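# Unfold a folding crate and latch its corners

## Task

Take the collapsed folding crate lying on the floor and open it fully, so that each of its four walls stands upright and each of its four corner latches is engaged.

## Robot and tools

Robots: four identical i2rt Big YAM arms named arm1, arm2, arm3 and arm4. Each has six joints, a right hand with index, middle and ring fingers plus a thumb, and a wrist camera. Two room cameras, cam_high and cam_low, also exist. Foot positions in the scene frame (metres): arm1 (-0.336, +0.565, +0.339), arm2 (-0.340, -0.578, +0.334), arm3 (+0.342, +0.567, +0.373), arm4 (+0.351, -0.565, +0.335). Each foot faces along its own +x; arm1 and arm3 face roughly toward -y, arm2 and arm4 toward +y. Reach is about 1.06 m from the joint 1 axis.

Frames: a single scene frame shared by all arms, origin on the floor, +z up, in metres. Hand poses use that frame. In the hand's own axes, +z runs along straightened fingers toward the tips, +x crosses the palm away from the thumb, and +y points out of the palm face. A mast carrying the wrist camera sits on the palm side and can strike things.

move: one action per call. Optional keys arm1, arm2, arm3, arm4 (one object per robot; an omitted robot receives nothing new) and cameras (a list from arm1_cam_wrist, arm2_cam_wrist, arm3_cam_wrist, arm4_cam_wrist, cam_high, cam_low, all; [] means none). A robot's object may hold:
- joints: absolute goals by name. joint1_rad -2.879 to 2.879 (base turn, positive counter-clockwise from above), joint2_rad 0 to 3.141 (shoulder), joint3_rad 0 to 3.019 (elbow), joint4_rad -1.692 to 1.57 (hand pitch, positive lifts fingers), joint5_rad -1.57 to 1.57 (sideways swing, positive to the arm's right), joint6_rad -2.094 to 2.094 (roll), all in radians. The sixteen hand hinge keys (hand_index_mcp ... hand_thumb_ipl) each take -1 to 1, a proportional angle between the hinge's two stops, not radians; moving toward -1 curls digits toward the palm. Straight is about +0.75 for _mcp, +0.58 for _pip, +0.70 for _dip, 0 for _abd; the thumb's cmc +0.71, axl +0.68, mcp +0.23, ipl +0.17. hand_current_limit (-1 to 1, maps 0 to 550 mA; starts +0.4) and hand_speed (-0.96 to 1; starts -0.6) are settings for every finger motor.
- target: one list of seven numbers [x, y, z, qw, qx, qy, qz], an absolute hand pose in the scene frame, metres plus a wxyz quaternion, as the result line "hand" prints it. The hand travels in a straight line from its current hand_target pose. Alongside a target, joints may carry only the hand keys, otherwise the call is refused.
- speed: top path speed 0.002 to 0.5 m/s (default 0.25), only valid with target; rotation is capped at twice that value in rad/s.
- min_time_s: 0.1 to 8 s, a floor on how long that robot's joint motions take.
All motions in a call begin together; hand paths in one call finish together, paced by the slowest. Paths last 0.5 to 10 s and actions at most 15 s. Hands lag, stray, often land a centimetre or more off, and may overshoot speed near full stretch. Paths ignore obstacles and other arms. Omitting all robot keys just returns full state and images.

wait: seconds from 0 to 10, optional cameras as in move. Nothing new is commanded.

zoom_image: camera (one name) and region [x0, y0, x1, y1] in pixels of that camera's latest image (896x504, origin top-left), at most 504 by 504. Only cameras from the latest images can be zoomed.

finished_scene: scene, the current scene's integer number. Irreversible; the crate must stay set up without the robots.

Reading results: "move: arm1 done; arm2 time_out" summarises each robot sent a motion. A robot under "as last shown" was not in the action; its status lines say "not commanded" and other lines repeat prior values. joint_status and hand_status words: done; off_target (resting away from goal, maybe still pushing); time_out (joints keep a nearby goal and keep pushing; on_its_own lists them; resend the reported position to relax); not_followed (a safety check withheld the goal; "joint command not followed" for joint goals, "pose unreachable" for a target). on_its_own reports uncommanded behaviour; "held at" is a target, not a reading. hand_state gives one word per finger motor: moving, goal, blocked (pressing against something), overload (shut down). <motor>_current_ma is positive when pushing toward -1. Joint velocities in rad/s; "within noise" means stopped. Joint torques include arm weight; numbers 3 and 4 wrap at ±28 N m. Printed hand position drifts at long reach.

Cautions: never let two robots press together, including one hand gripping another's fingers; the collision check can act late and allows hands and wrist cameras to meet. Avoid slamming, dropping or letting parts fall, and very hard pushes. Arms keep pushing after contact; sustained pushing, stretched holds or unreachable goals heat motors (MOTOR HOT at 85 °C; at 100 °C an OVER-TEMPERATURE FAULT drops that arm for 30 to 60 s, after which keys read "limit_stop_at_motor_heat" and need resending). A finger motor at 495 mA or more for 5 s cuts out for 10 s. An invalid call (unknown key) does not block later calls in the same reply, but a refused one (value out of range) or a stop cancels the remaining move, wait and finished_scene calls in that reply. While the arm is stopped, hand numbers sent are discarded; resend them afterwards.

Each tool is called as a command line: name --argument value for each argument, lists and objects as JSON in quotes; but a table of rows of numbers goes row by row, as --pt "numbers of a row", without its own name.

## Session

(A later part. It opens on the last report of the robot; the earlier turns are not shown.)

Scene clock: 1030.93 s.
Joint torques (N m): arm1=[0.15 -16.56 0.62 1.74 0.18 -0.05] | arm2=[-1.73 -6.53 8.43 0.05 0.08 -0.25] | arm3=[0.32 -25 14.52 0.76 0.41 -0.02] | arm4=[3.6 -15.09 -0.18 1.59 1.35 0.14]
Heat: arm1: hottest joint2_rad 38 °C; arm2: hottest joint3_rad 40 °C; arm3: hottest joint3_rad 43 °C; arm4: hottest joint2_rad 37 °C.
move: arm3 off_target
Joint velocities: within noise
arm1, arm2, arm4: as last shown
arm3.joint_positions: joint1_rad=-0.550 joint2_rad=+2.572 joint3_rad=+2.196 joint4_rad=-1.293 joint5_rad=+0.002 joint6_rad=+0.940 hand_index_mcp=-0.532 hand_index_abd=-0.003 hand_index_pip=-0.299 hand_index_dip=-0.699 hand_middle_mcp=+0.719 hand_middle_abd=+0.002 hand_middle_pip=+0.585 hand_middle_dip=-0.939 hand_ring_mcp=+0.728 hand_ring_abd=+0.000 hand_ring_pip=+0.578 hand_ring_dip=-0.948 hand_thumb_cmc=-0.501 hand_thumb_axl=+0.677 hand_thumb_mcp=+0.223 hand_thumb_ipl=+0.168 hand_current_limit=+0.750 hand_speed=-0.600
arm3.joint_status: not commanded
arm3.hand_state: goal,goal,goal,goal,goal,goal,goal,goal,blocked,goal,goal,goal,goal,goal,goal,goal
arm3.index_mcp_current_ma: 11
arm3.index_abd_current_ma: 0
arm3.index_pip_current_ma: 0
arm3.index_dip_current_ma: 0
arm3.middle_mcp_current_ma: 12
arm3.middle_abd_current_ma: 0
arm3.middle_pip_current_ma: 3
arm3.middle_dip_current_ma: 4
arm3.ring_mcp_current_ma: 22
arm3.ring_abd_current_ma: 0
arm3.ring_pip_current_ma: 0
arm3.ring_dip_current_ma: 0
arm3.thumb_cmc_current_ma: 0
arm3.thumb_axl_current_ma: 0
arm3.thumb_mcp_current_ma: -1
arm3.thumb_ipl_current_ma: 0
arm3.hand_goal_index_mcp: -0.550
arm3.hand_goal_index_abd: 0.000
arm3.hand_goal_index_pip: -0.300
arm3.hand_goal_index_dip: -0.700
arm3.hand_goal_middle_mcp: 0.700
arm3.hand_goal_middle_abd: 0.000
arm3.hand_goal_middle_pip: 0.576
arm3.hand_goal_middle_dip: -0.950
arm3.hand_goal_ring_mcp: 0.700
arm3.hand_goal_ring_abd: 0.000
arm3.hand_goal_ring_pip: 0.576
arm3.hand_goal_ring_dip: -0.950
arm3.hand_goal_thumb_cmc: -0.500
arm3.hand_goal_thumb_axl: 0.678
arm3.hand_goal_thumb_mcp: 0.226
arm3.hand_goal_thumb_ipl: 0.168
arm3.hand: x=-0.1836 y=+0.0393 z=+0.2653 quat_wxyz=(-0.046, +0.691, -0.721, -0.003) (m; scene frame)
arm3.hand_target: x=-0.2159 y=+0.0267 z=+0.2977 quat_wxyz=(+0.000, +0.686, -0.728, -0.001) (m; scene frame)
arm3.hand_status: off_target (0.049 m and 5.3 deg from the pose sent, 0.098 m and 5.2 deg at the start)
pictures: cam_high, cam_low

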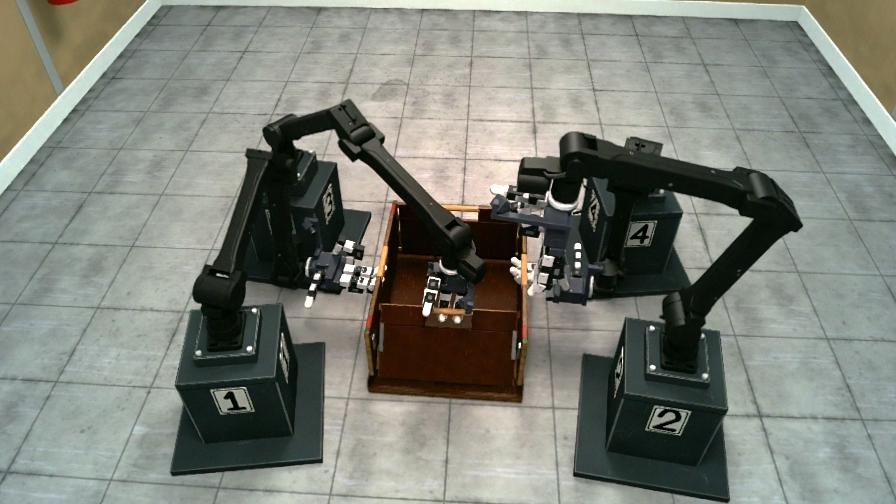

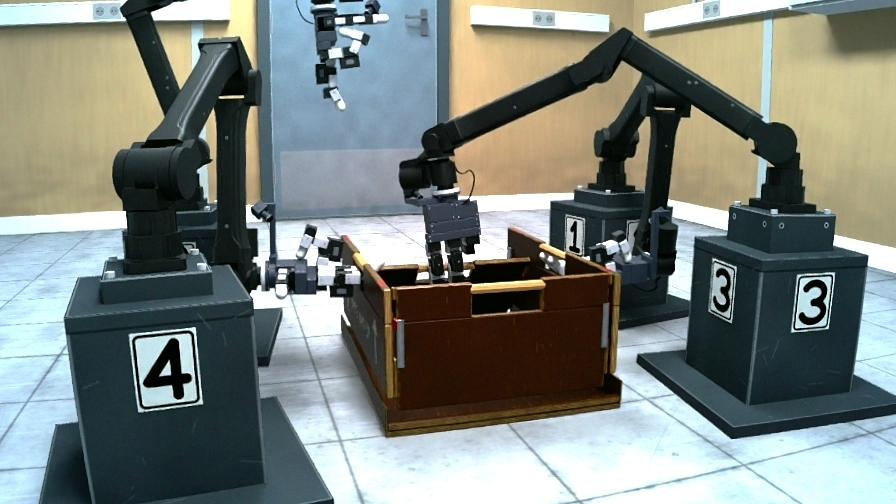

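move --arm2 '{"target": [-0.385, -0.300, 0.80, 0, 0.0297, 0.9996, 0], "speed": 0.15}' --arm3 '{"target": [-0.250, 0.022, 0.326, 0, 0.6858, -0.7278, 0], "speed": 0.1}'

move --arm3 '{"target": [-0.298, 0.022, 0.360, 0.0895, 0.6799, -0.7216, -0.095], "speed": 0.12}' --cameras '["cam_high", "cam_low"]'

zoom_image --camera "cam_high" --region '[350, 240, 550, 420]'

Scene clock: 1041.77 s.
Joint torques (N m): arm1=[0.15 -16.56 0.62 1.74 0.18 -0.05] | arm2=[-1.38 0.03 8.72 0.91 0.25 0.13] | arm3=[0.5 -26.29 14.72 0.47 0.27 -0.07] | arm4=[3.55 -15.09 -0.13 1.59 1.36 0.14]
Heat: arm1: hottest joint2_rad 38 °C; arm2: hottest joint3_rad 40 °C; arm3: hottest joint3_rad 45 °C; arm4: hottest joint2_rad 37 °C.
move: arm2 off_target; arm3 off_target
Joint velocities: within noise
arm1, arm4: as last shown
arm2.joint_positions: joint1_rad=+0.524 joint2_rad=+0.735 joint3_rad=+1.345 joint4_rad=-1.692 joint5_rad=+0.051 joint6_rad=+0.408 hand_index_mcp=-0.533 hand_index_abd=-0.002 hand_index_pip=-0.298 hand_index_dip=-0.698 hand_middle_mcp=+0.755 hand_middle_abd=-0.002 hand_middle_pip=+0.578 hand_middle_dip=+0.407 hand_ring_mcp=+0.755 hand_ring_abd=+0.002 hand_ring_pip=+0.578 hand_ring_dip=+0.407 hand_thumb_cmc=-0.499 hand_thumb_axl=+0.677 hand_thumb_mcp=+0.223 hand_thumb_ipl=+0.168 hand_current_limit=+0.750 hand_speed=-0.600
arm2.joint_status: not commanded
arm2.hand_state: goal,goal,goal,goal,goal,goal,goal,goal,goal,goal,goal,goal,goal,goal,goal,goal
arm2.index_mcp_current_ma: 10
arm2.index_abd_current_ma: 0
arm2.index_pip_current_ma: 0
arm2.index_dip_current_ma: 0
arm2.middle_mcp_current_ma: 0
arm2.middle_abd_current_ma: 0
arm2.middle_pip_current_ma: 0
arm2.middle_dip_current_ma: 0
arm2.ring_mcp_current_ma: 0
arm2.ring_abd_current_ma: 0
arm2.ring_pip_current_ma: 0
arm2.ring_dip_current_ma: 0
arm2.thumb_cmc_current_ma: 0
arm2.thumb_axl_current_ma: 0
arm2.thumb_mcp_current_ma: -1
arm2.thumb_ipl_current_ma: 0
arm2.hand_goal_index_mcp: -0.550
arm2.hand_goal_index_abd: 0.000
arm2.hand_goal_index_pip: -0.300
arm2.hand_goal_index_dip: -0.700
arm2.hand_goal_middle_mcp: 0.754
arm2.hand_goal_middle_abd: 0.000
arm2.hand_goal_middle_pip: 0.576
arm2.hand_goal_middle_dip: 0.410
arm2.hand_goal_ring_mcp: 0.754
arm2.hand_goal_ring_abd: 0.000
arm2.hand_goal_ring_pip: 0.576
arm2.hand_goal_ring_dip: 0.410
arm2.hand_goal_thumb_cmc: -0.500
arm2.hand_goal_thumb_axl: 0.678
arm2.hand_goal_thumb_mcp: 0.226
arm2.hand_goal_thumb_ipl: 0.168
arm2.hand: x=-0.3839 y=-0.2991 z=+0.8042 quat_wxyz=(-0.068, +0.021, +0.970, +0.234) (m; scene frame)
arm2.hand_target: x=-0.3850 y=-0.2995 z=+0.7994 quat_wxyz=(-0.069, +0.026, +0.971, +0.226) (m; scene frame)
arm2.hand_status: off_target (0.004 m and 28.2 deg from the pose sent, 0.211 m and 5.7 deg at the start; pose on its path clipped on 51 of 86 steps; a joint's target at an end of its range on 86 of 86 steps)
arm3.joint_positions: joint1_rad=-0.584 joint2_rad=+2.649 joint3_rad=+2.423 joint4_rad=-1.435 joint5_rad=+0.005 joint6_rad=+0.916 hand_index_mcp=-0.532 hand_index_abd=-0.003 hand_index_pip=-0.299 hand_index_dip=-0.699 hand_middle_mcp=+0.713 hand_middle_abd=+0.002 hand_middle_pip=+0.585 hand_middle_dip=-0.939 hand_ring_mcp=+0.728 hand_ring_abd=+0.000 hand_ring_pip=+0.577 hand_ring_dip=-0.948 hand_thumb_cmc=-0.501 hand_thumb_axl=+0.677 hand_thumb_mcp=+0.223 hand_thumb_ipl=+0.168 hand_current_limit=+0.750 hand_speed=-0.600
arm3.joint_status: not commanded
arm3.hand_state: goal,goal,goal,goal,goal,goal,goal,goal,blocked,goal,goal,goal,goal,goal,goal,goal
arm3.index_mcp_current_ma: 11
arm3.index_abd_current_ma: 0
arm3.index_pip_current_ma: 0
arm3.index_dip_current_ma: 0
arm3.middle_mcp_current_ma: 6
arm3.middle_abd_current_ma: 0
arm3.middle_pip_current_ma: 3
arm3.middle_dip_current_ma: 4
arm3.ring_mcp_current_ma: 22
arm3.ring_abd_current_ma: 0
arm3.ring_pip_current_ma: 0
arm3.ring_dip_current_ma: 0
arm3.thumb_cmc_current_ma: 0
arm3.thumb_axl_current_ma: 0
arm3.thumb_mcp_current_ma: -1
arm3.thumb_ipl_current_ma: 0
arm3.hand_goal_index_mcp: -0.550
arm3.hand_goal_index_abd: 0.000
arm3.hand_goal_index_pip: -0.300
arm3.hand_goal_index_dip: -0.700
arm3.hand_goal_middle_mcp: 0.700
arm3.hand_goal_middle_abd: 0.000
arm3.hand_goal_middle_pip: 0.576
arm3.hand_goal_middle_dip: -0.950
arm3.hand_goal_ring_mcp: 0.700
arm3.hand_goal_ring_abd: 0.000
arm3.hand_goal_ring_pip: 0.576
arm3.hand_goal_ring_dip: -0.950
arm3.hand_goal_thumb_cmc: -0.500
arm3.hand_goal_thumb_axl: 0.678
arm3.hand_goal_thumb_mcp: 0.226
arm3.hand_goal_thumb_ipl: 0.168
arm3.hand: x=-0.2214 y=+0.0338 z=+0.2927 quat_wxyz=(-0.042, +0.688, -0.725, -0.003) (m; scene frame)
arm3.hand_target: x=-0.2481 y=+0.0244 z=+0.3272 quat_wxyz=(+0.001, +0.686, -0.728, -0.001) (m; scene frame)
arm3.hand_status: off_target (0.045 m and 4.8 deg from the pose sent, 0.092 m and 5.3 deg at the start)
pictures: none

Scene clock: 1043.47 s.
Joint torques (N m): arm1=[0.09 -16.56 0.65 1.76 0.17 -0.05] | arm2=[-1.49 0.03 8.72 0.94 0.24 0.11] | arm3=[0.32 -29.22 10.19 2.22 1.14 -0.08] | arm4=[3.6 -15.21 -0.14 1.61 1.35 0.14]
Heat: arm1: hottest joint2_rad 38 °C; arm2: hottest joint3_rad 40 °C; arm3: hottest joint3_rad 45 °C; arm4: hottest joint2_rad 37 °C.
move: arm3 off_target
Joint velocities: within noise
arm1, arm2, arm4: as last shown
arm2.joint_positions: joint1_rad=+0.525 joint2_rad=+0.735 joint3_rad=+1.345 joint4_rad=-1.692 joint5_rad=+0.051 joint6_rad=+0.410 hand_index_mcp=-0.533 hand_index_abd=-0.002 hand_index_pip=-0.298 hand_index_dip=-0.698 hand_middle_mcp=+0.755 hand_middle_abd=-0.002 hand_middle_pip=+0.578 hand_middle_dip=+0.407 hand_ring_mcp=+0.755 hand_ring_abd=+0.002 hand_ring_pip=+0.578 hand_ring_dip=+0.407 hand_thumb_cmc=-0.499 hand_thumb_axl=+0.677 hand_thumb_mcp=+0.223 hand_thumb_ipl=+0.168 hand_current_limit=+0.750 hand_speed=-0.600
arm2.hand: x=-0.3839 y=-0.2992 z=+0.8042 quat_wxyz=(-0.069, +0.021, +0.970, +0.234) (m; scene frame)
arm2.hand_target: x=-0.3851 y=-0.2995 z=+0.7994 quat_wxyz=(-0.069, +0.025, +0.971, +0.226) (m; scene frame)
arm3.joint_positions: joint1_rad=-0.584 joint2_rad=+2.644 joint3_rad=+2.423 joint4_rad=-1.297 joint5_rad=+0.194 joint6_rad=+0.896 hand_index_mcp=-0.532 hand_index_abd=-0.003 hand_index_pip=-0.299 hand_index_dip=-0.699 hand_middle_mcp=+0.729 hand_middle_abd=+0.002 hand_middle_pip=+0.579 hand_middle_dip=-0.946 hand_ring_mcp=+0.730 hand_ring_abd=+0.000 hand_ring_pip=+0.583 hand_ring_dip=-0.952 hand_thumb_cmc=-0.501 hand_thumb_axl=+0.677 hand_thumb_mcp=+0.223 hand_thumb_ipl=+0.168 hand_current_limit=+0.750 hand_speed=-0.600
arm3.joint_status: not commanded
arm3.hand_state: goal,goal,goal,goal,blocked,goal,goal,goal,blocked,goal,goal,goal,goal,goal,goal,goal
arm3.index_mcp_current_ma: 11
arm3.index_abd_current_ma: 0
arm3.index_pip_current_ma: 0
arm3.index_dip_current_ma: 0
arm3.middle_mcp_current_ma: 25
arm3.middle_abd_current_ma: 0
arm3.middle_pip_current_ma: 0
arm3.middle_dip_current_ma: 1
arm3.ring_mcp_current_ma: 26
arm3.ring_abd_current_ma: 0
arm3.ring_pip_current_ma: 2
arm3.ring_dip_current_ma: 0
arm3.thumb_cmc_current_ma: 0
arm3.thumb_axl_current_ma: 0
arm3.thumb_mcp_current_ma: -1
arm3.thumb_ipl_current_ma: 0
arm3.hand_goal_index_mcp: -0.550
arm3.hand_goal_index_abd: 0.000
arm3.hand_goal_index_pip: -0.300
arm3.hand_goal_index_dip: -0.700
arm3.hand_goal_middle_mcp: 0.700
arm3.hand_goal_middle_abd: 0.000
arm3.hand_goal_middle_pip: 0.576
arm3.hand_goal_middle_dip: -0.950
arm3.hand_goal_ring_mcp: 0.700
arm3.hand_goal_ring_abd: 0.000
arm3.hand_goal_ring_pip: 0.576
arm3.hand_goal_ring_dip: -0.950
arm3.hand_goal_thumb_cmc: -0.500
arm3.hand_goal_thumb_axl: 0.678
arm3.hand_goal_thumb_mcp: 0.226
arm3.hand_goal_thumb_ipl: 0.168
arm3.hand: x=-0.2679 y=+0.0265 z=+0.3190 quat_wxyz=(+0.039, +0.690, -0.717, -0.090) (m; scene frame)
arm3.hand_target: x=-0.2959 y=+0.0243 z=+0.3612 quat_wxyz=(+0.089, +0.679, -0.722, -0.096) (m; scene frame)
arm3.hand_status: off_target (0.051 m and 6.0 deg from the pose sent, 0.103 m and 18.4 deg at the start)
pictures: cam_high, cam_low

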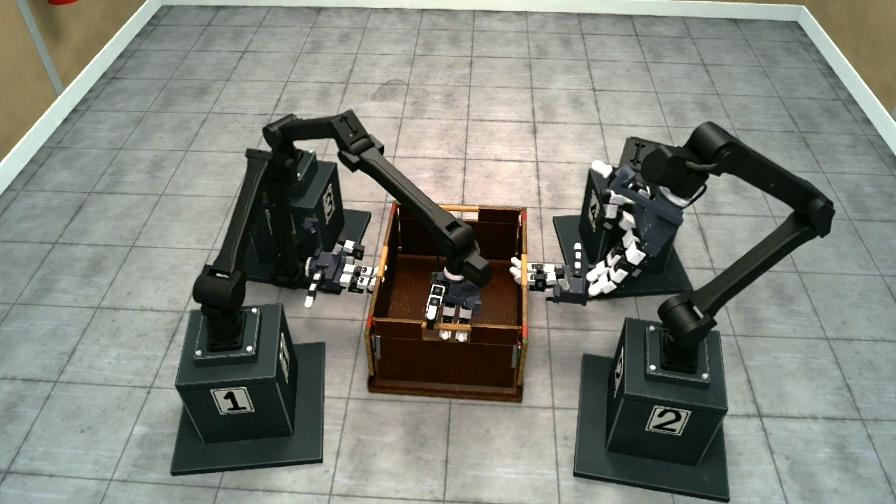

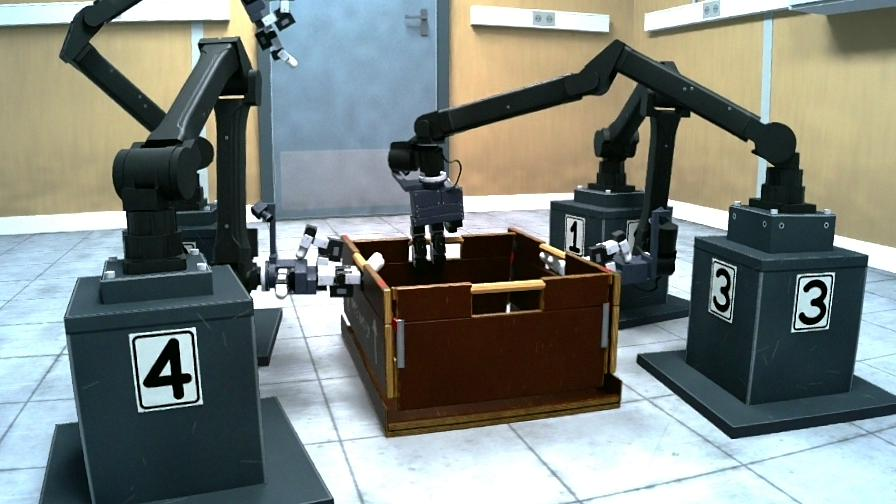

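Scaled by 2.520.

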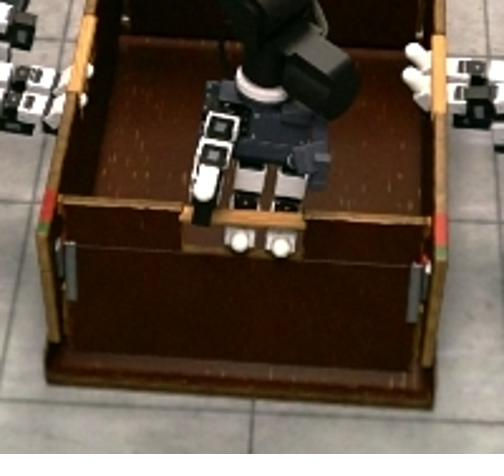

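move --arm3 '{"target": [-0.340, 0.020, 0.380, 0.1775, 0.6624, -0.703, -0.1884], "speed": 0.12}' --cameras '["cam_high"]'

zoom_image --camera "cam_high" --region '[350, 240, 550, 420]'

Scene clock: 1047.67 s.
Joint torques (N m): arm1=[0.09 -16.56 0.62 1.73 0.17 -0.05] | arm2=[-1.49 0.09 8.72 0.92 0.24 0.11] | arm3=[-0.56 -27.69 10.7 3.97 1.74 -0.02] | arm4=[3.6 -15.15 -0.17 1.61 1.34 0.14]
Heat: arm1: hottest joint2_rad 38 °C; arm2: hottest joint3_rad 40 °C; arm3: hottest joint3_rad 45 °C; arm4: hottest joint2_rad 37 °C.
move: arm3 off_target
Joint velocities: within noise
arm1.joint_positions: joint1_rad=+1.202 joint2_rad=+2.622 joint3_rad=+0.887 joint4_rad=+1.557 joint5_rad=+1.424 joint6_rad=+0.157 hand_index_mcp=+0.795 hand_index_abd=+0.033 hand_index_pip=+0.606 hand_index_dip=-0.002 hand_middle_mcp=+0.798 hand_middle_abd=-0.001 hand_middle_pip=+0.594 hand_middle_dip=-0.036 hand_ring_mcp=-0.358 hand_ring_abd=+0.001 hand_ring_pip=-0.620 hand_ring_dip=-0.488 hand_thumb_cmc=+0.722 hand_thumb_axl=+0.677 hand_thumb_mcp=+0.226 hand_thumb_ipl=+0.168 hand_current_limit=+0.750 hand_speed=-0.600
arm1.joint_status: not commanded
arm1.hand_state: blocked,blocked,blocked,blocked,blocked,goal,goal,goal,goal,goal,goal,goal,goal,goal,goal,goal
arm1.index_mcp_current_ma: 34
arm1.index_abd_current_ma: 16
arm1.index_pip_current_ma: 16
arm1.index_dip_current_ma: 40
arm1.middle_mcp_current_ma: 38
arm1.middle_abd_current_ma: 0
arm1.middle_pip_current_ma: 6
arm1.middle_dip_current_ma: 4
arm1.ring_mcp_current_ma: 0
arm1.ring_abd_current_ma: 0
arm1.ring_pip_current_ma: 0
arm1.ring_dip_current_ma: 0
arm1.thumb_cmc_current_ma: 1
arm1.thumb_axl_current_ma: 0
arm1.thumb_mcp_current_ma: 0
arm1.thumb_ipl_current_ma: 0
arm1.hand_goal_index_mcp: 0.754
arm1.hand_goal_index_abd: 0.000
arm1.hand_goal_index_pip: 0.576
arm1.hand_goal_index_dip: -0.050
arm1.hand_goal_middle_mcp: 0.754
arm1.hand_goal_middle_abd: 0.000
arm1.hand_goal_middle_pip: 0.576
arm1.hand_goal_middle_dip: -0.050
arm1.hand_goal_ring_mcp: -0.360
arm1.hand_goal_ring_abd: 0.000
arm1.hand_goal_ring_pip: -0.620
arm1.hand_goal_ring_dip: -0.490
arm1.hand_goal_thumb_cmc: 0.714
arm1.hand_goal_thumb_axl: 0.678
arm1.hand_goal_thumb_mcp: 0.226
arm1.hand_goal_thumb_ipl: 0.168
arm1.hand: x=+0.0191 y=+0.3106 z=+0.2906 quat_wxyz=(+0.697, +0.716, -0.016, -0.026) (m; scene frame)
arm1.hand_target: x=+0.0180 y=+0.3081 z=+0.2880 quat_wxyz=(+0.698, +0.716, -0.023, -0.022) (m; scene frame)
arm1.hand_status: not commanded
arm2, arm4: as last shown
arm3.joint_positions: joint1_rad=-0.577 joint2_rad=+2.617 joint3_rad=+2.348 joint4_rad=-1.101 joint5_rad=+0.381 joint6_rad=+0.833 hand_index_mcp=-0.532 hand_index_abd=-0.003 hand_index_pip=-0.299 hand_index_dip=-0.699 hand_middle_mcp=+0.744 hand_middle_abd=+0.008 hand_middle_pip=+0.601 hand_middle_dip=-0.924 hand_ring_mcp=+0.829 hand_ring_abd=+0.018 hand_ring_pip=+0.618 hand_ring_dip=-0.966 hand_thumb_cmc=-0.501 hand_thumb_axl=+0.677 hand_thumb_mcp=+0.223 hand_thumb_ipl=+0.168 hand_current_limit=+0.750 hand_speed=-0.600
arm3.joint_status: not commanded
arm3.hand_state: goal,goal,goal,goal,blocked,goal,blocked,blocked,blocked,goal,blocked,goal,goal,goal,goal,goal
arm3.index_mcp_current_ma: 11
arm3.index_abd_current_ma: 0
arm3.index_pip_current_ma: 0
arm3.index_dip_current_ma: 0
arm3.middle_mcp_current_ma: 50
arm3.middle_abd_current_ma: 2
arm3.middle_pip_current_ma: 17
arm3.middle_dip_current_ma: 19
arm3.ring_mcp_current_ma: 334
arm3.ring_abd_current_ma: 7
arm3.ring_pip_current_ma: 42
arm3.ring_dip_current_ma: -8
arm3.thumb_cmc_current_ma: 0
arm3.thumb_axl_current_ma: 0
arm3.thumb_mcp_current_ma: -1
arm3.thumb_ipl_current_ma: 0
arm3.hand_goal_index_mcp: -0.550
arm3.hand_goal_index_abd: 0.000
arm3.hand_goal_index_pip: -0.300
arm3.hand_goal_index_dip: -0.700
arm3.hand_goal_middle_mcp: 0.700
arm3.hand_goal_middle_abd: 0.000
arm3.hand_goal_middle_pip: 0.576
arm3.hand_goal_middle_dip: -0.950
arm3.hand_goal_ring_mcp: 0.700
arm3.hand_goal_ring_abd: 0.000
arm3.hand_goal_ring_pip: 0.576
arm3.hand_goal_ring_dip: -0.950
arm3.hand_goal_thumb_cmc: -0.500
arm3.hand_goal_thumb_axl: 0.678
arm3.hand_goal_thumb_mcp: 0.226
arm3.hand_goal_thumb_ipl: 0.168
arm3.hand: x=-0.2993 y=+0.0188 z=+0.3439 quat_wxyz=(+0.114, +0.690, -0.692, -0.177) (m; scene frame)
arm3.hand_target: x=-0.3359 y=+0.0240 z=+0.3822 quat_wxyz=(+0.175, +0.661, -0.704, -0.189) (m; scene frame)
arm3.hand_status: off_target (0.054 m and 8.1 deg from the pose sent, 0.095 m and 19.9 deg at the start)
pictures: cam_high

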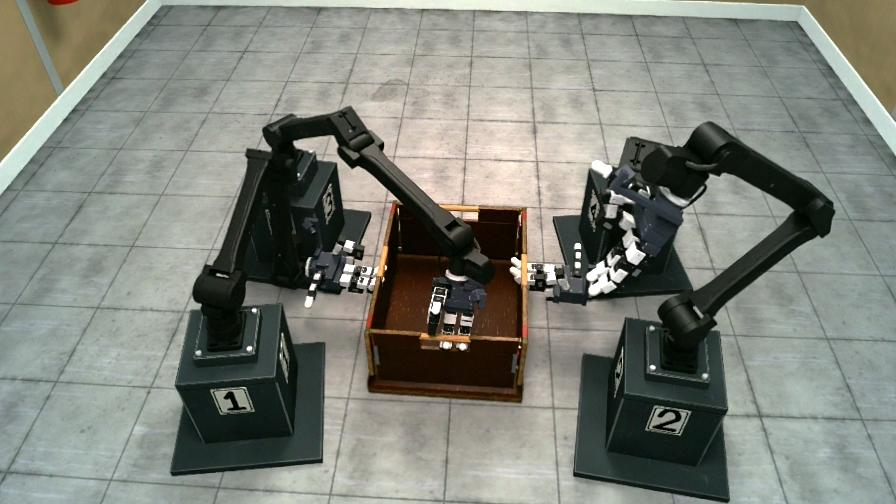

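Scaled by 2.520.

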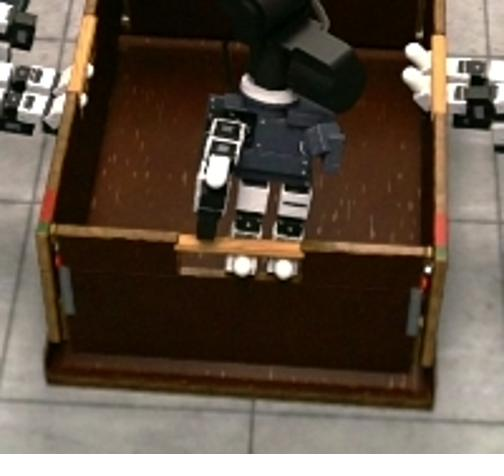

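zoom_image --camera "cam_high" --region '[355, 310, 415, 370]'

zoom_image --camera "cam_high" --region '[490, 315, 540, 375]'

Scaled by 8.400.

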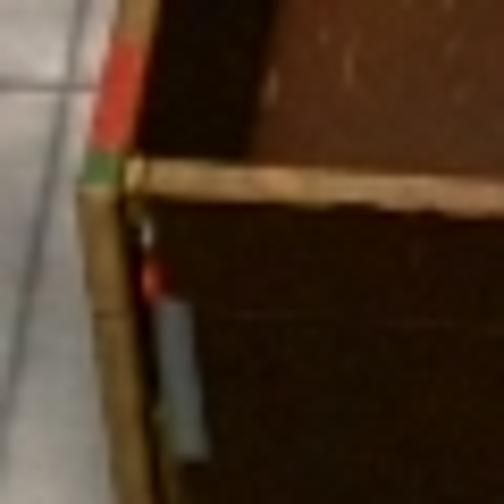

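Scaled by 8.400.

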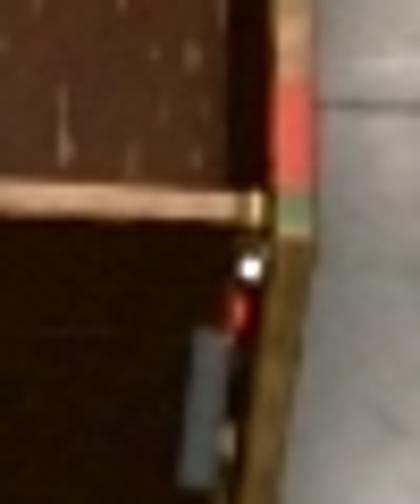

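move --arm3 '{"target": [-0.353, 0.020, 0.386, 0.1775, 0.6624, -0.703, -0.1884], "speed": 0.12, "joints": {"hand_ring_mcp": 0.75}}' --cameras '["cam_high", "cam_low"]'

zoom_image --camera "cam_high" --region '[355, 310, 415, 370]'

zoom_image --camera "cam_high" --region '[490, 315, 540, 375]'

Scene clock: 1056.90 s.
Joint torques (N m): arm1=[0.09 -16.67 0.64 1.73 0.17 -0.05] | arm2=[-1.49 0.15 8.72 0.92 0.25 0.11] | arm3=[-1.49 -26.4 15.13 3.03 1.45 -0.13] | arm4=[3.49 -15.09 -0.18 1.61 1.35 0.14]
Heat: arm1: hottest joint2_rad 38 °C; arm2: hottest joint3_rad 41 °C; arm3: hottest joint3_rad 45 °C; arm4: hottest joint2_rad 37 °C.
move: arm3 off_target
Joint velocities: within noise
arm1, arm2, arm4: as last shown
arm3.joint_positions: joint1_rad=-0.577 joint2_rad=+2.613 joint3_rad=+2.340 joint4_rad=-1.092 joint5_rad=+0.385 joint6_rad=+0.829 hand_index_mcp=-0.532 hand_index_abd=-0.003 hand_index_pip=-0.299 hand_index_dip=-0.699 hand_middle_mcp=+0.754 hand_middle_abd=+0.009 hand_middle_pip=+0.600 hand_middle_dip=-0.924 hand_ring_mcp=+0.841 hand_ring_abd=+0.018 hand_ring_pip=+0.618 hand_ring_dip=-0.966 hand_thumb_cmc=-0.501 hand_thumb_axl=+0.677 hand_thumb_mcp=+0.223 hand_thumb_ipl=+0.168 hand_current_limit=+0.750 hand_speed=-0.600
arm3.joint_status: hand_ring_mcp off_target (ended at +0.841, target +0.750)
arm3.hand_state: goal,goal,goal,goal,blocked,goal,blocked,blocked,blocked,goal,blocked,goal,goal,goal,goal,goal
arm3.index_mcp_current_ma: 11
arm3.index_abd_current_ma: 0
arm3.index_pip_current_ma: 0
arm3.index_dip_current_ma: 0
arm3.middle_mcp_current_ma: 73
arm3.middle_abd_current_ma: 2
arm3.middle_pip_current_ma: 15
arm3.middle_dip_current_ma: 19
arm3.ring_mcp_current_ma: 181
arm3.ring_abd_current_ma: 8
arm3.ring_pip_current_ma: 42
arm3.ring_dip_current_ma: -8
arm3.thumb_cmc_current_ma: 0
arm3.thumb_axl_current_ma: 0
arm3.thumb_mcp_current_ma: -1
arm3.thumb_ipl_current_ma: 0
arm3.hand_goal_index_mcp: -0.550
arm3.hand_goal_index_abd: 0.000
arm3.hand_goal_index_pip: -0.300
arm3.hand_goal_index_dip: -0.700
arm3.hand_goal_middle_mcp: 0.700
arm3.hand_goal_middle_abd: 0.000
arm3.hand_goal_middle_pip: 0.576
arm3.hand_goal_middle_dip: -0.950
arm3.hand_goal_ring_mcp: 0.750
arm3.hand_goal_ring_abd: 0.000
arm3.hand_goal_ring_pip: 0.576
arm3.hand_goal_ring_dip: -0.950
arm3.hand_goal_thumb_cmc: -0.500
arm3.hand_goal_thumb_axl: 0.678
arm3.hand_goal_thumb_mcp: 0.226
arm3.hand_goal_thumb_ipl: 0.168
arm3.hand: x=-0.2996 y=+0.0185 z=+0.3448 quat_wxyz=(+0.116, +0.691, -0.691, -0.179) (m; scene frame)
arm3.hand_target: x=-0.3465 y=+0.0264 z=+0.3891 quat_wxyz=(+0.177, +0.662, -0.703, -0.190) (m; scene frame)
arm3.hand_status: off_target (0.068 m and 7.9 deg from the pose sent, 0.068 m and 8.1 deg at the start)
pictures: cam_high, cam_low

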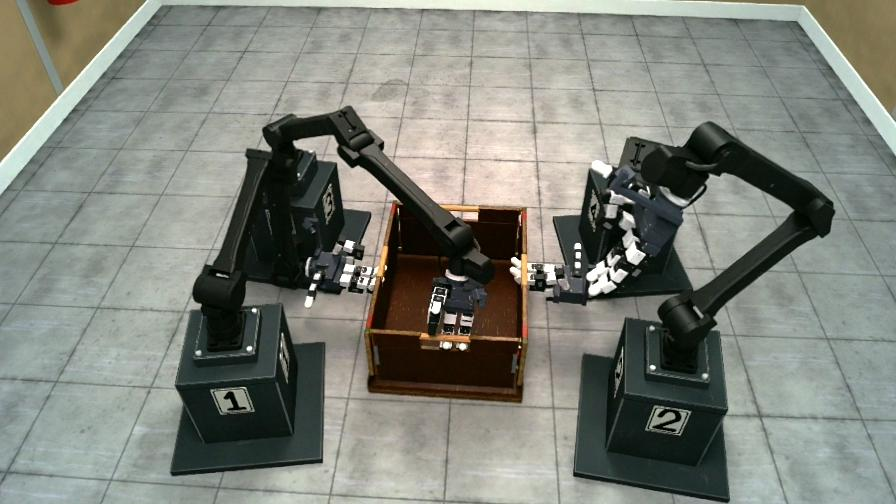

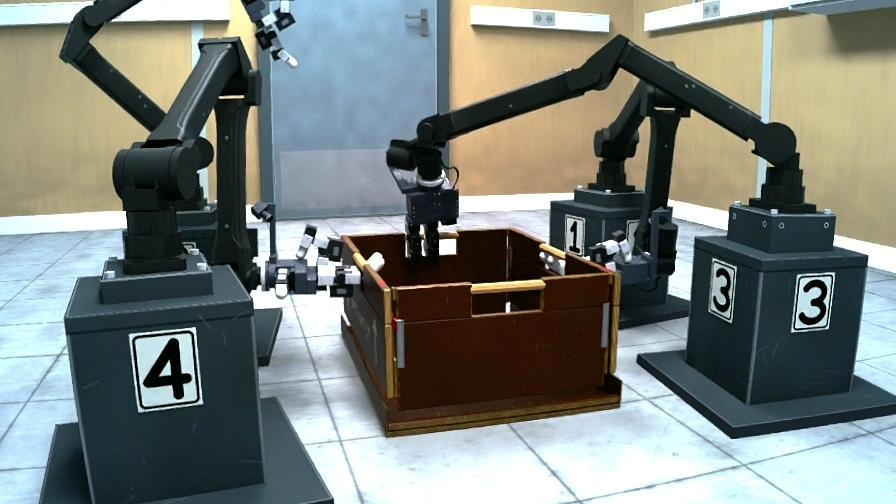

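Scaled by 8.400.

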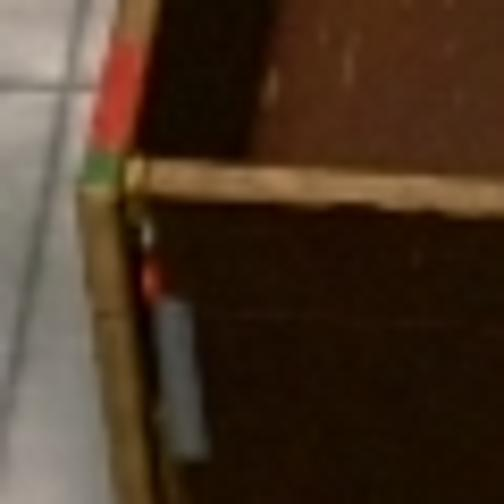

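Scaled by 8.400.

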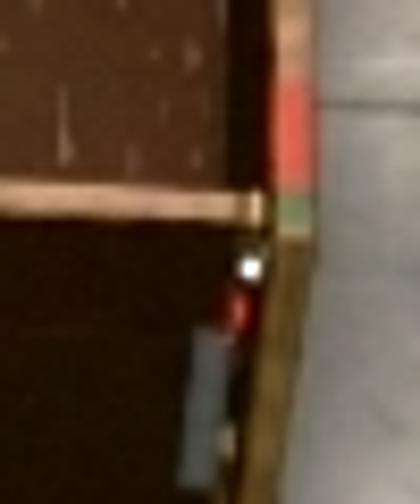

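move --arm3 '{"target": [-0.315, 0.020, 0.372, 0.1775, 0.6624, -0.703, -0.1884], "speed": 0.12}'

move --arm3 '{"target": [-0.278, 0.022, 0.362, 0.1775, 0.6624, -0.703, -0.1884], "speed": 0.1, "joints": {"hand_middle_dip": -0.3, "hand_ring_dip": -0.3, "hand_middle_mcp": 0.754, "hand_ring_mcp": 0.754}}' --cameras '["cam_high"]'

zoom_image --camera "cam_high" --region '[350, 240, 550, 420]'

Scene clock: 1062.87 s.
Joint torques (N m): arm1=[0.09 -16.62 0.64 1.74 0.17 -0.04] | arm2=[-1.44 0.03 8.72 0.92 0.25 0.11] | arm3=[0.91 -27.34 9.62 2.77 1.29 0.21] | arm4=[3.55 -15.09 -0.17 1.65 1.36 0.14]
Heat: arm1: hottest joint2_rad 38 °C; arm2: hottest joint3_rad 41 °C; arm3: hottest joint3_rad 45 °C; arm4: hottest joint2_rad 37 °C.
move: arm3 off_target
Joint velocities: within noise
arm1, arm2, arm4: as last shown
arm3.joint_positions: joint1_rad=-0.572 joint2_rad=+2.575 joint3_rad=+2.250 joint4_rad=-1.002 joint5_rad=+0.397 joint6_rad=+0.829 hand_index_mcp=-0.532 hand_index_abd=-0.003 hand_index_pip=-0.299 hand_index_dip=-0.699 hand_middle_mcp=+0.743 hand_middle_abd=+0.003 hand_middle_pip=+0.599 hand_middle_dip=-0.924 hand_ring_mcp=+0.844 hand_ring_abd=+0.025 hand_ring_pip=+0.618 hand_ring_dip=-0.966 hand_thumb_cmc=-0.501 hand_thumb_axl=+0.677 hand_thumb_mcp=+0.223 hand_thumb_ipl=+0.168 hand_current_limit=+0.750 hand_speed=-0.600
arm3.joint_status: not commanded
arm3.hand_state: goal,goal,goal,goal,blocked,goal,blocked,blocked,blocked,blocked,blocked,goal,goal,goal,goal,goal
arm3.index_mcp_current_ma: 11
arm3.index_abd_current_ma: 0
arm3.index_pip_current_ma: 0
arm3.index_dip_current_ma: 0
arm3.middle_mcp_current_ma: 49
arm3.middle_abd_current_ma: 0
arm3.middle_pip_current_ma: 15
arm3.middle_dip_current_ma: 19
arm3.ring_mcp_current_ma: 194
arm3.ring_abd_current_ma: 14
arm3.ring_pip_current_ma: 42
arm3.ring_dip_current_ma: -8
arm3.thumb_cmc_current_ma: 0
arm3.thumb_axl_current_ma: 0
arm3.thumb_mcp_current_ma: -1
arm3.thumb_ipl_current_ma: 0
arm3.hand_goal_index_mcp: -0.550
arm3.hand_goal_index_abd: 0.000
arm3.hand_goal_index_pip: -0.300
arm3.hand_goal_index_dip: -0.700
arm3.hand_goal_middle_mcp: 0.700
arm3.hand_goal_middle_abd: 0.000
arm3.hand_goal_middle_pip: 0.576
arm3.hand_goal_middle_dip: -0.950
arm3.hand_goal_ring_mcp: 0.750
arm3.hand_goal_ring_abd: 0.000
arm3.hand_goal_ring_pip: 0.576
arm3.hand_goal_ring_dip: -0.950
arm3.hand_goal_thumb_cmc: -0.500
arm3.hand_goal_thumb_axl: 0.678
arm3.hand_goal_thumb_mcp: 0.226
arm3.hand_goal_thumb_ipl: 0.168
arm3.hand: x=-0.2957 y=+0.0201 z=+0.3443 quat_wxyz=(+0.135, +0.687, -0.690, -0.183) (m; scene frame)
arm3.hand_target: x=-0.3140 y=+0.0212 z=+0.3726 quat_wxyz=(+0.177, +0.662, -0.704, -0.188) (m; scene frame)
arm3.hand_status: off_target (0.034 m and 5.8 deg from the pose sent, 0.031 m and 7.9 deg at the start)
pictures: none

Scene clock: 1064.07 s.
Joint torques (N m): arm1=[0.15 -16.56 0.65 1.73 0.18 -0.05] | arm2=[-1.49 0.03 8.72 0.91 0.24 0.11] | arm3=[2.84 -27.11 8.18 1.25 0.59 0.12] | arm4=[3.6 -15.15 -0.16 1.65 1.35 0.15]
Heat: arm1: hottest joint2_rad 38 °C; arm2: hottest joint3_rad 41 °C; arm3: hottest joint3_rad 45 °C; arm4: hottest joint2_rad 37 °C.
move: arm3 off_target
Joint velocities: within noise
arm1, arm2, arm4: as last shown
arm3.joint_positions: joint1_rad=-0.562 joint2_rad=+2.512 joint3_rad=+2.104 joint4_rad=-0.876 joint5_rad=+0.426 joint6_rad=+0.872 hand_index_mcp=-0.533 hand_index_abd=-0.003 hand_index_pip=-0.299 hand_index_dip=-0.699 hand_middle_mcp=+0.762 hand_middle_abd=+0.002 hand_middle_pip=+0.581 hand_middle_dip=-0.303 hand_ring_mcp=+0.750 hand_ring_abd=-0.009 hand_ring_pip=+0.575 hand_ring_dip=-0.303 hand_thumb_cmc=-0.501 hand_thumb_axl=+0.677 hand_thumb_mcp=+0.223 hand_thumb_ipl=+0.168 hand_current_limit=+0.750 hand_speed=-0.600
arm3.joint_status: all done
arm3.hand_state: goal,goal,goal,goal,goal,goal,goal,goal,goal,goal,goal,goal,goal,goal,goal,goal
arm3.index_mcp_current_ma: 10
arm3.index_abd_current_ma: 0
arm3.index_pip_current_ma: 0
arm3.index_dip_current_ma: 0
arm3.middle_mcp_current_ma: 3
arm3.middle_abd_current_ma: 0
arm3.middle_pip_current_ma: 1
arm3.middle_dip_current_ma: 0
arm3.ring_mcp_current_ma: -1
arm3.ring_abd_current_ma: -2
arm3.ring_pip_current_ma: 0
arm3.ring_dip_current_ma: 0
arm3.thumb_cmc_current_ma: 0
arm3.thumb_axl_current_ma: 0
arm3.thumb_mcp_current_ma: -1
arm3.thumb_ipl_current_ma: 0
arm3.hand_goal_index_mcp: -0.550
arm3.hand_goal_index_abd: 0.000
arm3.hand_goal_index_pip: -0.300
arm3.hand_goal_index_dip: -0.700
arm3.hand_goal_middle_mcp: 0.754
arm3.hand_goal_middle_abd: 0.000
arm3.hand_goal_middle_pip: 0.576
arm3.hand_goal_middle_dip: -0.300
arm3.hand_goal_ring_mcp: 0.754
arm3.hand_goal_ring_abd: 0.000
arm3.hand_goal_ring_pip: 0.576
arm3.hand_goal_ring_dip: -0.300
arm3.hand_goal_thumb_cmc: -0.500
arm3.hand_goal_thumb_axl: 0.678
arm3.hand_goal_thumb_mcp: 0.226
arm3.hand_goal_thumb_ipl: 0.168
arm3.hand: x=-0.2825 y=+0.0311 z=+0.3439 quat_wxyz=(+0.161, +0.667, -0.702, -0.191) (m; scene frame)
arm3.hand_target: x=-0.2782 y=+0.0221 z=+0.3619 quat_wxyz=(+0.177, +0.662, -0.703, -0.188) (m; scene frame)
arm3.hand_status: off_target (0.021 m and 2.0 deg from the pose sent, 0.025 m and 5.8 deg at the start)
pictures: cam_high

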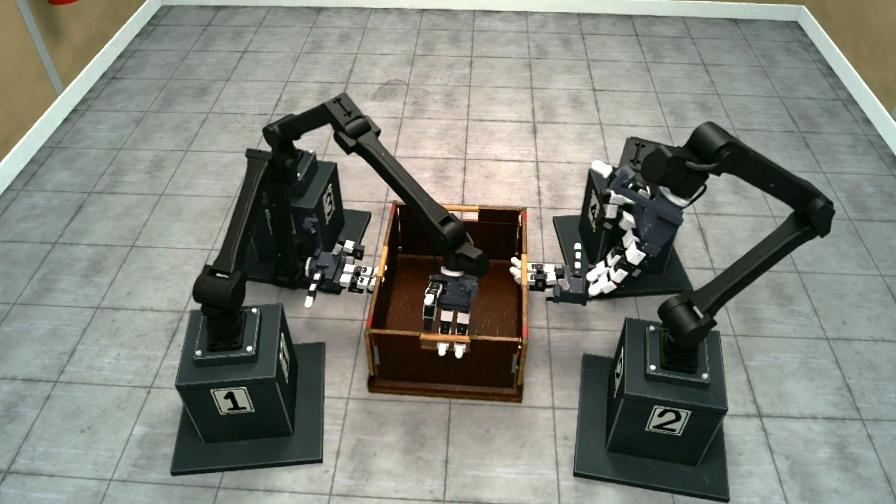

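Scaled by 2.520.

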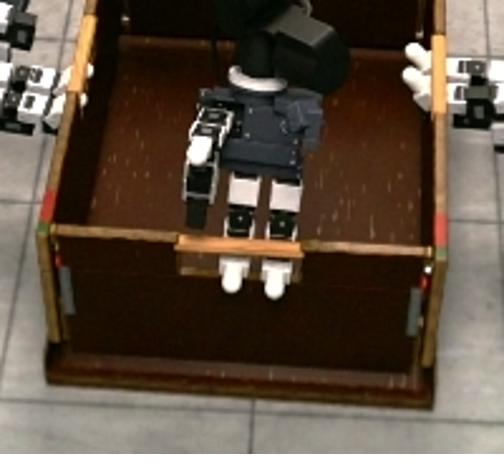

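move --arm3 '{"target": [-0.270, 0.018, 0.357, 0.1775, 0.6624, -0.703, -0.1884], "speed": 0.1, "joints": {"hand_middle_dip": -0.12, "hand_ring_dip": -0.12}}'

move --arm3 '{"target": [-0.190, 0.018, 0.360, 0.1775, 0.6624, -0.703, -0.1884], "speed": 0.12}' --cameras '["cam_high", "cam_low"]'

zoom_image --camera "cam_high" --region '[350, 240, 550, 420]'

Scene clock: 1068.00 s.
Joint torques (N m): arm1=[0.09 -16.67 0.65 1.73 0.17 -0.05] | arm2=[-1.44 0.09 8.72 0.92 0.24 0.11] | arm3=[3.31 -26.7 7.98 1.2 0.47 0.09] | arm4=[3.55 -15.15 -0.16 1.62 1.35 0.15]
Heat: arm1: hottest joint2_rad 38 °C; arm2: hottest joint3_rad 41 °C; arm3: hottest joint3_rad 44 °C; arm4: hottest joint2_rad 37 °C.
move: arm3 off_target
Joint velocities: within noise
arm1, arm2: as last shown
arm3.joint_positions: joint1_rad=-0.555 joint2_rad=+2.509 joint3_rad=+2.095 joint4_rad=-0.868 joint5_rad=+0.433 joint6_rad=+0.888 hand_index_mcp=-0.533 hand_index_abd=-0.003 hand_index_pip=-0.299 hand_index_dip=-0.699 hand_middle_mcp=+0.762 hand_middle_abd=+0.002 hand_middle_pip=+0.581 hand_middle_dip=-0.123 hand_ring_mcp=+0.740 hand_ring_abd=-0.007 hand_ring_pip=+0.570 hand_ring_dip=-0.127 hand_thumb_cmc=-0.501 hand_thumb_axl=+0.677 hand_thumb_mcp=+0.223 hand_thumb_ipl=+0.168 hand_current_limit=+0.750 hand_speed=-0.600
arm3.joint_status: all done
arm3.hand_state: goal,goal,goal,goal,goal,goal,goal,goal,goal,goal,goal,goal,goal,goal,goal,goal
arm3.index_mcp_current_ma: 10
arm3.index_abd_current_ma: 0
arm3.index_pip_current_ma: 0
arm3.index_dip_current_ma: 0
arm3.middle_mcp_current_ma: 3
arm3.middle_abd_current_ma: 0
arm3.middle_pip_current_ma: 1
arm3.middle_dip_current_ma: 0
arm3.ring_mcp_current_ma: -7
arm3.ring_abd_current_ma: -2
arm3.ring_pip_current_ma: -1
arm3.ring_dip_current_ma: -2
arm3.thumb_cmc_current_ma: 0
arm3.thumb_axl_current_ma: 0
arm3.thumb_mcp_current_ma: -1
arm3.thumb_ipl_current_ma: 0
arm3.hand_goal_index_mcp: -0.550
arm3.hand_goal_index_abd: 0.000
arm3.hand_goal_index_pip: -0.300
arm3.hand_goal_index_dip: -0.700
arm3.hand_goal_middle_mcp: 0.754
arm3.hand_goal_middle_abd: 0.000
arm3.hand_goal_middle_pip: 0.576
arm3.hand_goal_middle_dip: -0.120
arm3.hand_goal_ring_mcp: 0.754
arm3.hand_goal_ring_abd: 0.000
arm3.hand_goal_ring_pip: 0.576
arm3.hand_goal_ring_dip: -0.120
arm3.hand_goal_thumb_cmc: -0.500
arm3.hand_goal_thumb_axl: 0.678
arm3.hand_goal_thumb_mcp: 0.226
arm3.hand_goal_thumb_ipl: 0.168
arm3.hand: x=-0.2784 y=+0.0295 z=+0.3438 quat_wxyz=(+0.165, +0.663, -0.705, -0.193) (m; scene frame)
arm3.hand_target: x=-0.2701 y=+0.0180 z=+0.3570 quat_wxyz=(+0.178, +0.662, -0.703, -0.188) (m; scene frame)
arm3.hand_status: off_target (0.019 m and 1.6 deg from the pose sent, 0.022 m and 2.0 deg at the start)
arm4.joint_positions: joint1_rad=+1.126 joint2_rad=+2.556 joint3_rad=+0.844 joint4_rad=+1.557 joint5_rad=+1.347 joint6_rad=+0.159 hand_index_mcp=+0.768 hand_index_abd=-0.033 hand_index_pip=+0.586 hand_index_dip=-0.027 hand_middle_mcp=+0.772 hand_middle_abd=+0.000 hand_middle_pip=+0.583 hand_middle_dip=-0.047 hand_ring_mcp=-0.358 hand_ring_abd=+0.002 hand_ring_pip=-0.620 hand_ring_dip=-0.493 hand_thumb_cmc=+0.720 hand_thumb_axl=+0.677 hand_thumb_mcp=+0.224 hand_thumb_ipl=+0.168 hand_current_limit=+0.750 hand_speed=-0.600
arm4.joint_status: not commanded
arm4.hand_state: goal,blocked,goal,blocked,goal,goal,goal,goal,goal,goal,goal,goal,goal,goal,goal,goal
arm4.index_mcp_current_ma: 6
arm4.index_abd_current_ma: -18
arm4.index_pip_current_ma: 2
arm4.index_dip_current_ma: 12
arm4.middle_mcp_current_ma: 9
arm4.middle_abd_current_ma: 0
arm4.middle_pip_current_ma: 1
arm4.middle_dip_current_ma: 0
arm4.ring_mcp_current_ma: 0
arm4.ring_abd_current_ma: 0
arm4.ring_pip_current_ma: 0
arm4.ring_dip_current_ma: 0
arm4.thumb_cmc_current_ma: 1
arm4.thumb_axl_current_ma: 0
arm4.thumb_mcp_current_ma: 0
arm4.thumb_ipl_current_ma: 0
arm4.hand_goal_index_mcp: 0.754
arm4.hand_goal_index_abd: 0.000
arm4.hand_goal_index_pip: 0.576
arm4.hand_goal_index_dip: -0.050
arm4.hand_goal_middle_mcp: 0.754
arm4.hand_goal_middle_abd: 0.000
arm4.hand_goal_middle_pip: 0.576
arm4.hand_goal_middle_dip: -0.050
arm4.hand_goal_ring_mcp: -0.360
arm4.hand_goal_ring_abd: 0.000
arm4.hand_goal_ring_pip: -0.620
arm4.hand_goal_ring_dip: -0.490
arm4.hand_goal_thumb_cmc: 0.714
arm4.hand_goal_thumb_axl: 0.678
arm4.hand_goal_thumb_mcp: 0.226
arm4.hand_goal_thumb_ipl: 0.168
arm4.hand: x=+0.0150 y=-0.2699 z=+0.3050 quat_wxyz=(+0.032, +0.033, +0.717, +0.695) (m; scene frame)
arm4.hand_target: x=+0.0105 y=-0.2910 z=+0.2983 quat_wxyz=(+0.023, +0.024, +0.717, +0.696) (m; scene frame)
arm4.hand_status: not commanded
pictures: none

Scene clock: 1069.63 s.
Joint torques (N m): arm1=[0.21 -16.56 0.64 1.74 0.17 -0.05] | arm2=[-1.49 0.03 8.69 0.92 0.25 0.11] | arm3=[2.08 -25.99 7.92 1.24 0.65 0.15] | arm4=[3.6 -15.15 -0.18 1.62 1.35 0.15]
Heat: arm1: hottest joint2_rad 38 °C; arm2: hottest joint3_rad 41 °C; arm3: hottest joint3_rad 44 °C; arm4: hottest joint2_rad 37 °C.
move: arm3 off_target
Joint velocities: within noise
arm1, arm2, arm4: as last shown
arm3.joint_positions: joint1_rad=-0.449 joint2_rad=+2.394 joint3_rad=+1.851 joint4_rad=-0.804 joint5_rad=+0.456 joint6_rad=+0.979 hand_index_mcp=-0.533 hand_index_abd=-0.003 hand_index_pip=-0.299 hand_index_dip=-0.699 hand_middle_mcp=+0.758 hand_middle_abd=+0.002 hand_middle_pip=+0.578 hand_middle_dip=-0.123 hand_ring_mcp=+0.756 hand_ring_abd=-0.003 hand_ring_pip=+0.575 hand_ring_dip=-0.123 hand_thumb_cmc=-0.501 hand_thumb_axl=+0.677 hand_thumb_mcp=+0.223 hand_thumb_ipl=+0.168 hand_current_limit=+0.750 hand_speed=-0.600
arm3.joint_status: not commanded
arm3.hand_state: goal,goal,goal,goal,goal,goal,goal,goal,goal,goal,goal,goal,goal,goal,goal,goal
arm3.index_mcp_current_ma: 10
arm3.index_abd_current_ma: 0
arm3.index_pip_current_ma: 0
arm3.index_dip_current_ma: 0
arm3.middle_mcp_current_ma: 1
arm3.middle_abd_current_ma: 0
arm3.middle_pip_current_ma: 0
arm3.middle_dip_current_ma: 0
arm3.ring_mcp_current_ma: 0
arm3.ring_abd_current_ma: 0
arm3.ring_pip_current_ma: 0
arm3.ring_dip_current_ma: 0
arm3.thumb_cmc_current_ma: 0
arm3.thumb_axl_current_ma: 0
arm3.thumb_mcp_current_ma: -1
arm3.thumb_ipl_current_ma: 0
arm3.hand_goal_index_mcp: -0.550
arm3.hand_goal_index_abd: 0.000
arm3.hand_goal_index_pip: -0.300
arm3.hand_goal_index_dip: -0.700
arm3.hand_goal_middle_mcp: 0.754
arm3.hand_goal_middle_abd: 0.000
arm3.hand_goal_middle_pip: 0.576
arm3.hand_goal_middle_dip: -0.120
arm3.hand_goal_ring_mcp: 0.754
arm3.hand_goal_ring_abd: 0.000
arm3.hand_goal_ring_pip: 0.576
arm3.hand_goal_ring_dip: -0.120
arm3.hand_goal_thumb_cmc: -0.500
arm3.hand_goal_thumb_axl: 0.678
arm3.hand_goal_thumb_mcp: 0.226
arm3.hand_goal_thumb_ipl: 0.168
arm3.hand: x=-0.1874 y=+0.0237 z=+0.3359 quat_wxyz=(+0.154, +0.673, -0.697, -0.194) (m; scene frame)
arm3.hand_target: x=-0.1900 y=+0.0183 z=+0.3596 quat_wxyz=(+0.177, +0.662, -0.703, -0.188) (m; scene frame)
arm3.hand_status: off_target (0.025 m and 3.0 deg from the pose sent, 0.091 m and 1.6 deg at the start)
pictures: cam_high, cam_low

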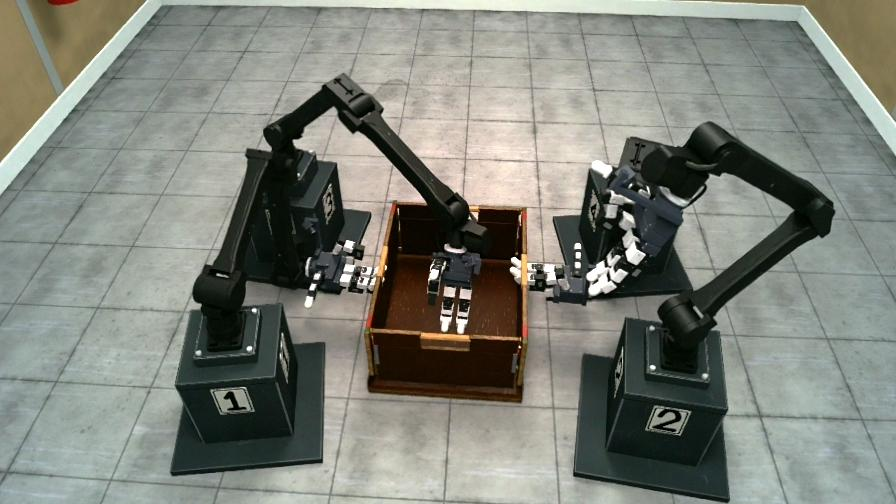

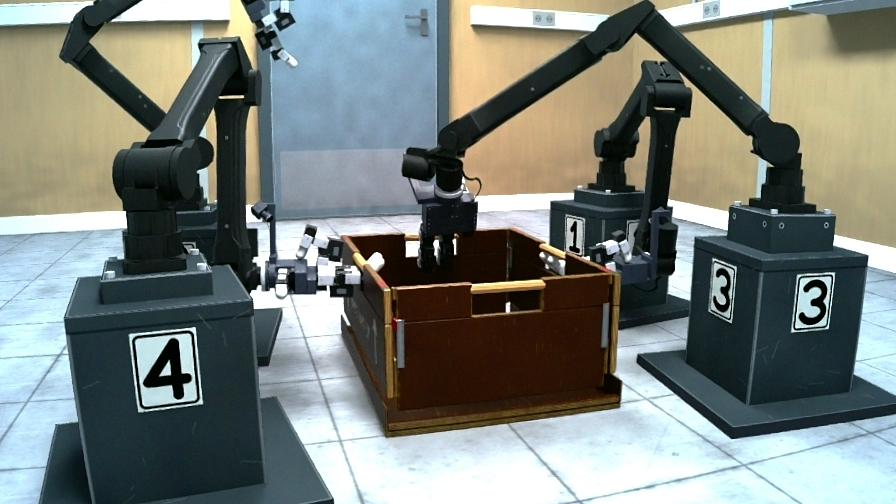

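Scaled by 2.520.

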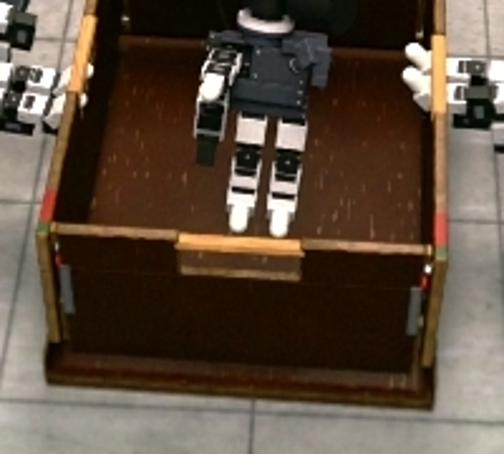

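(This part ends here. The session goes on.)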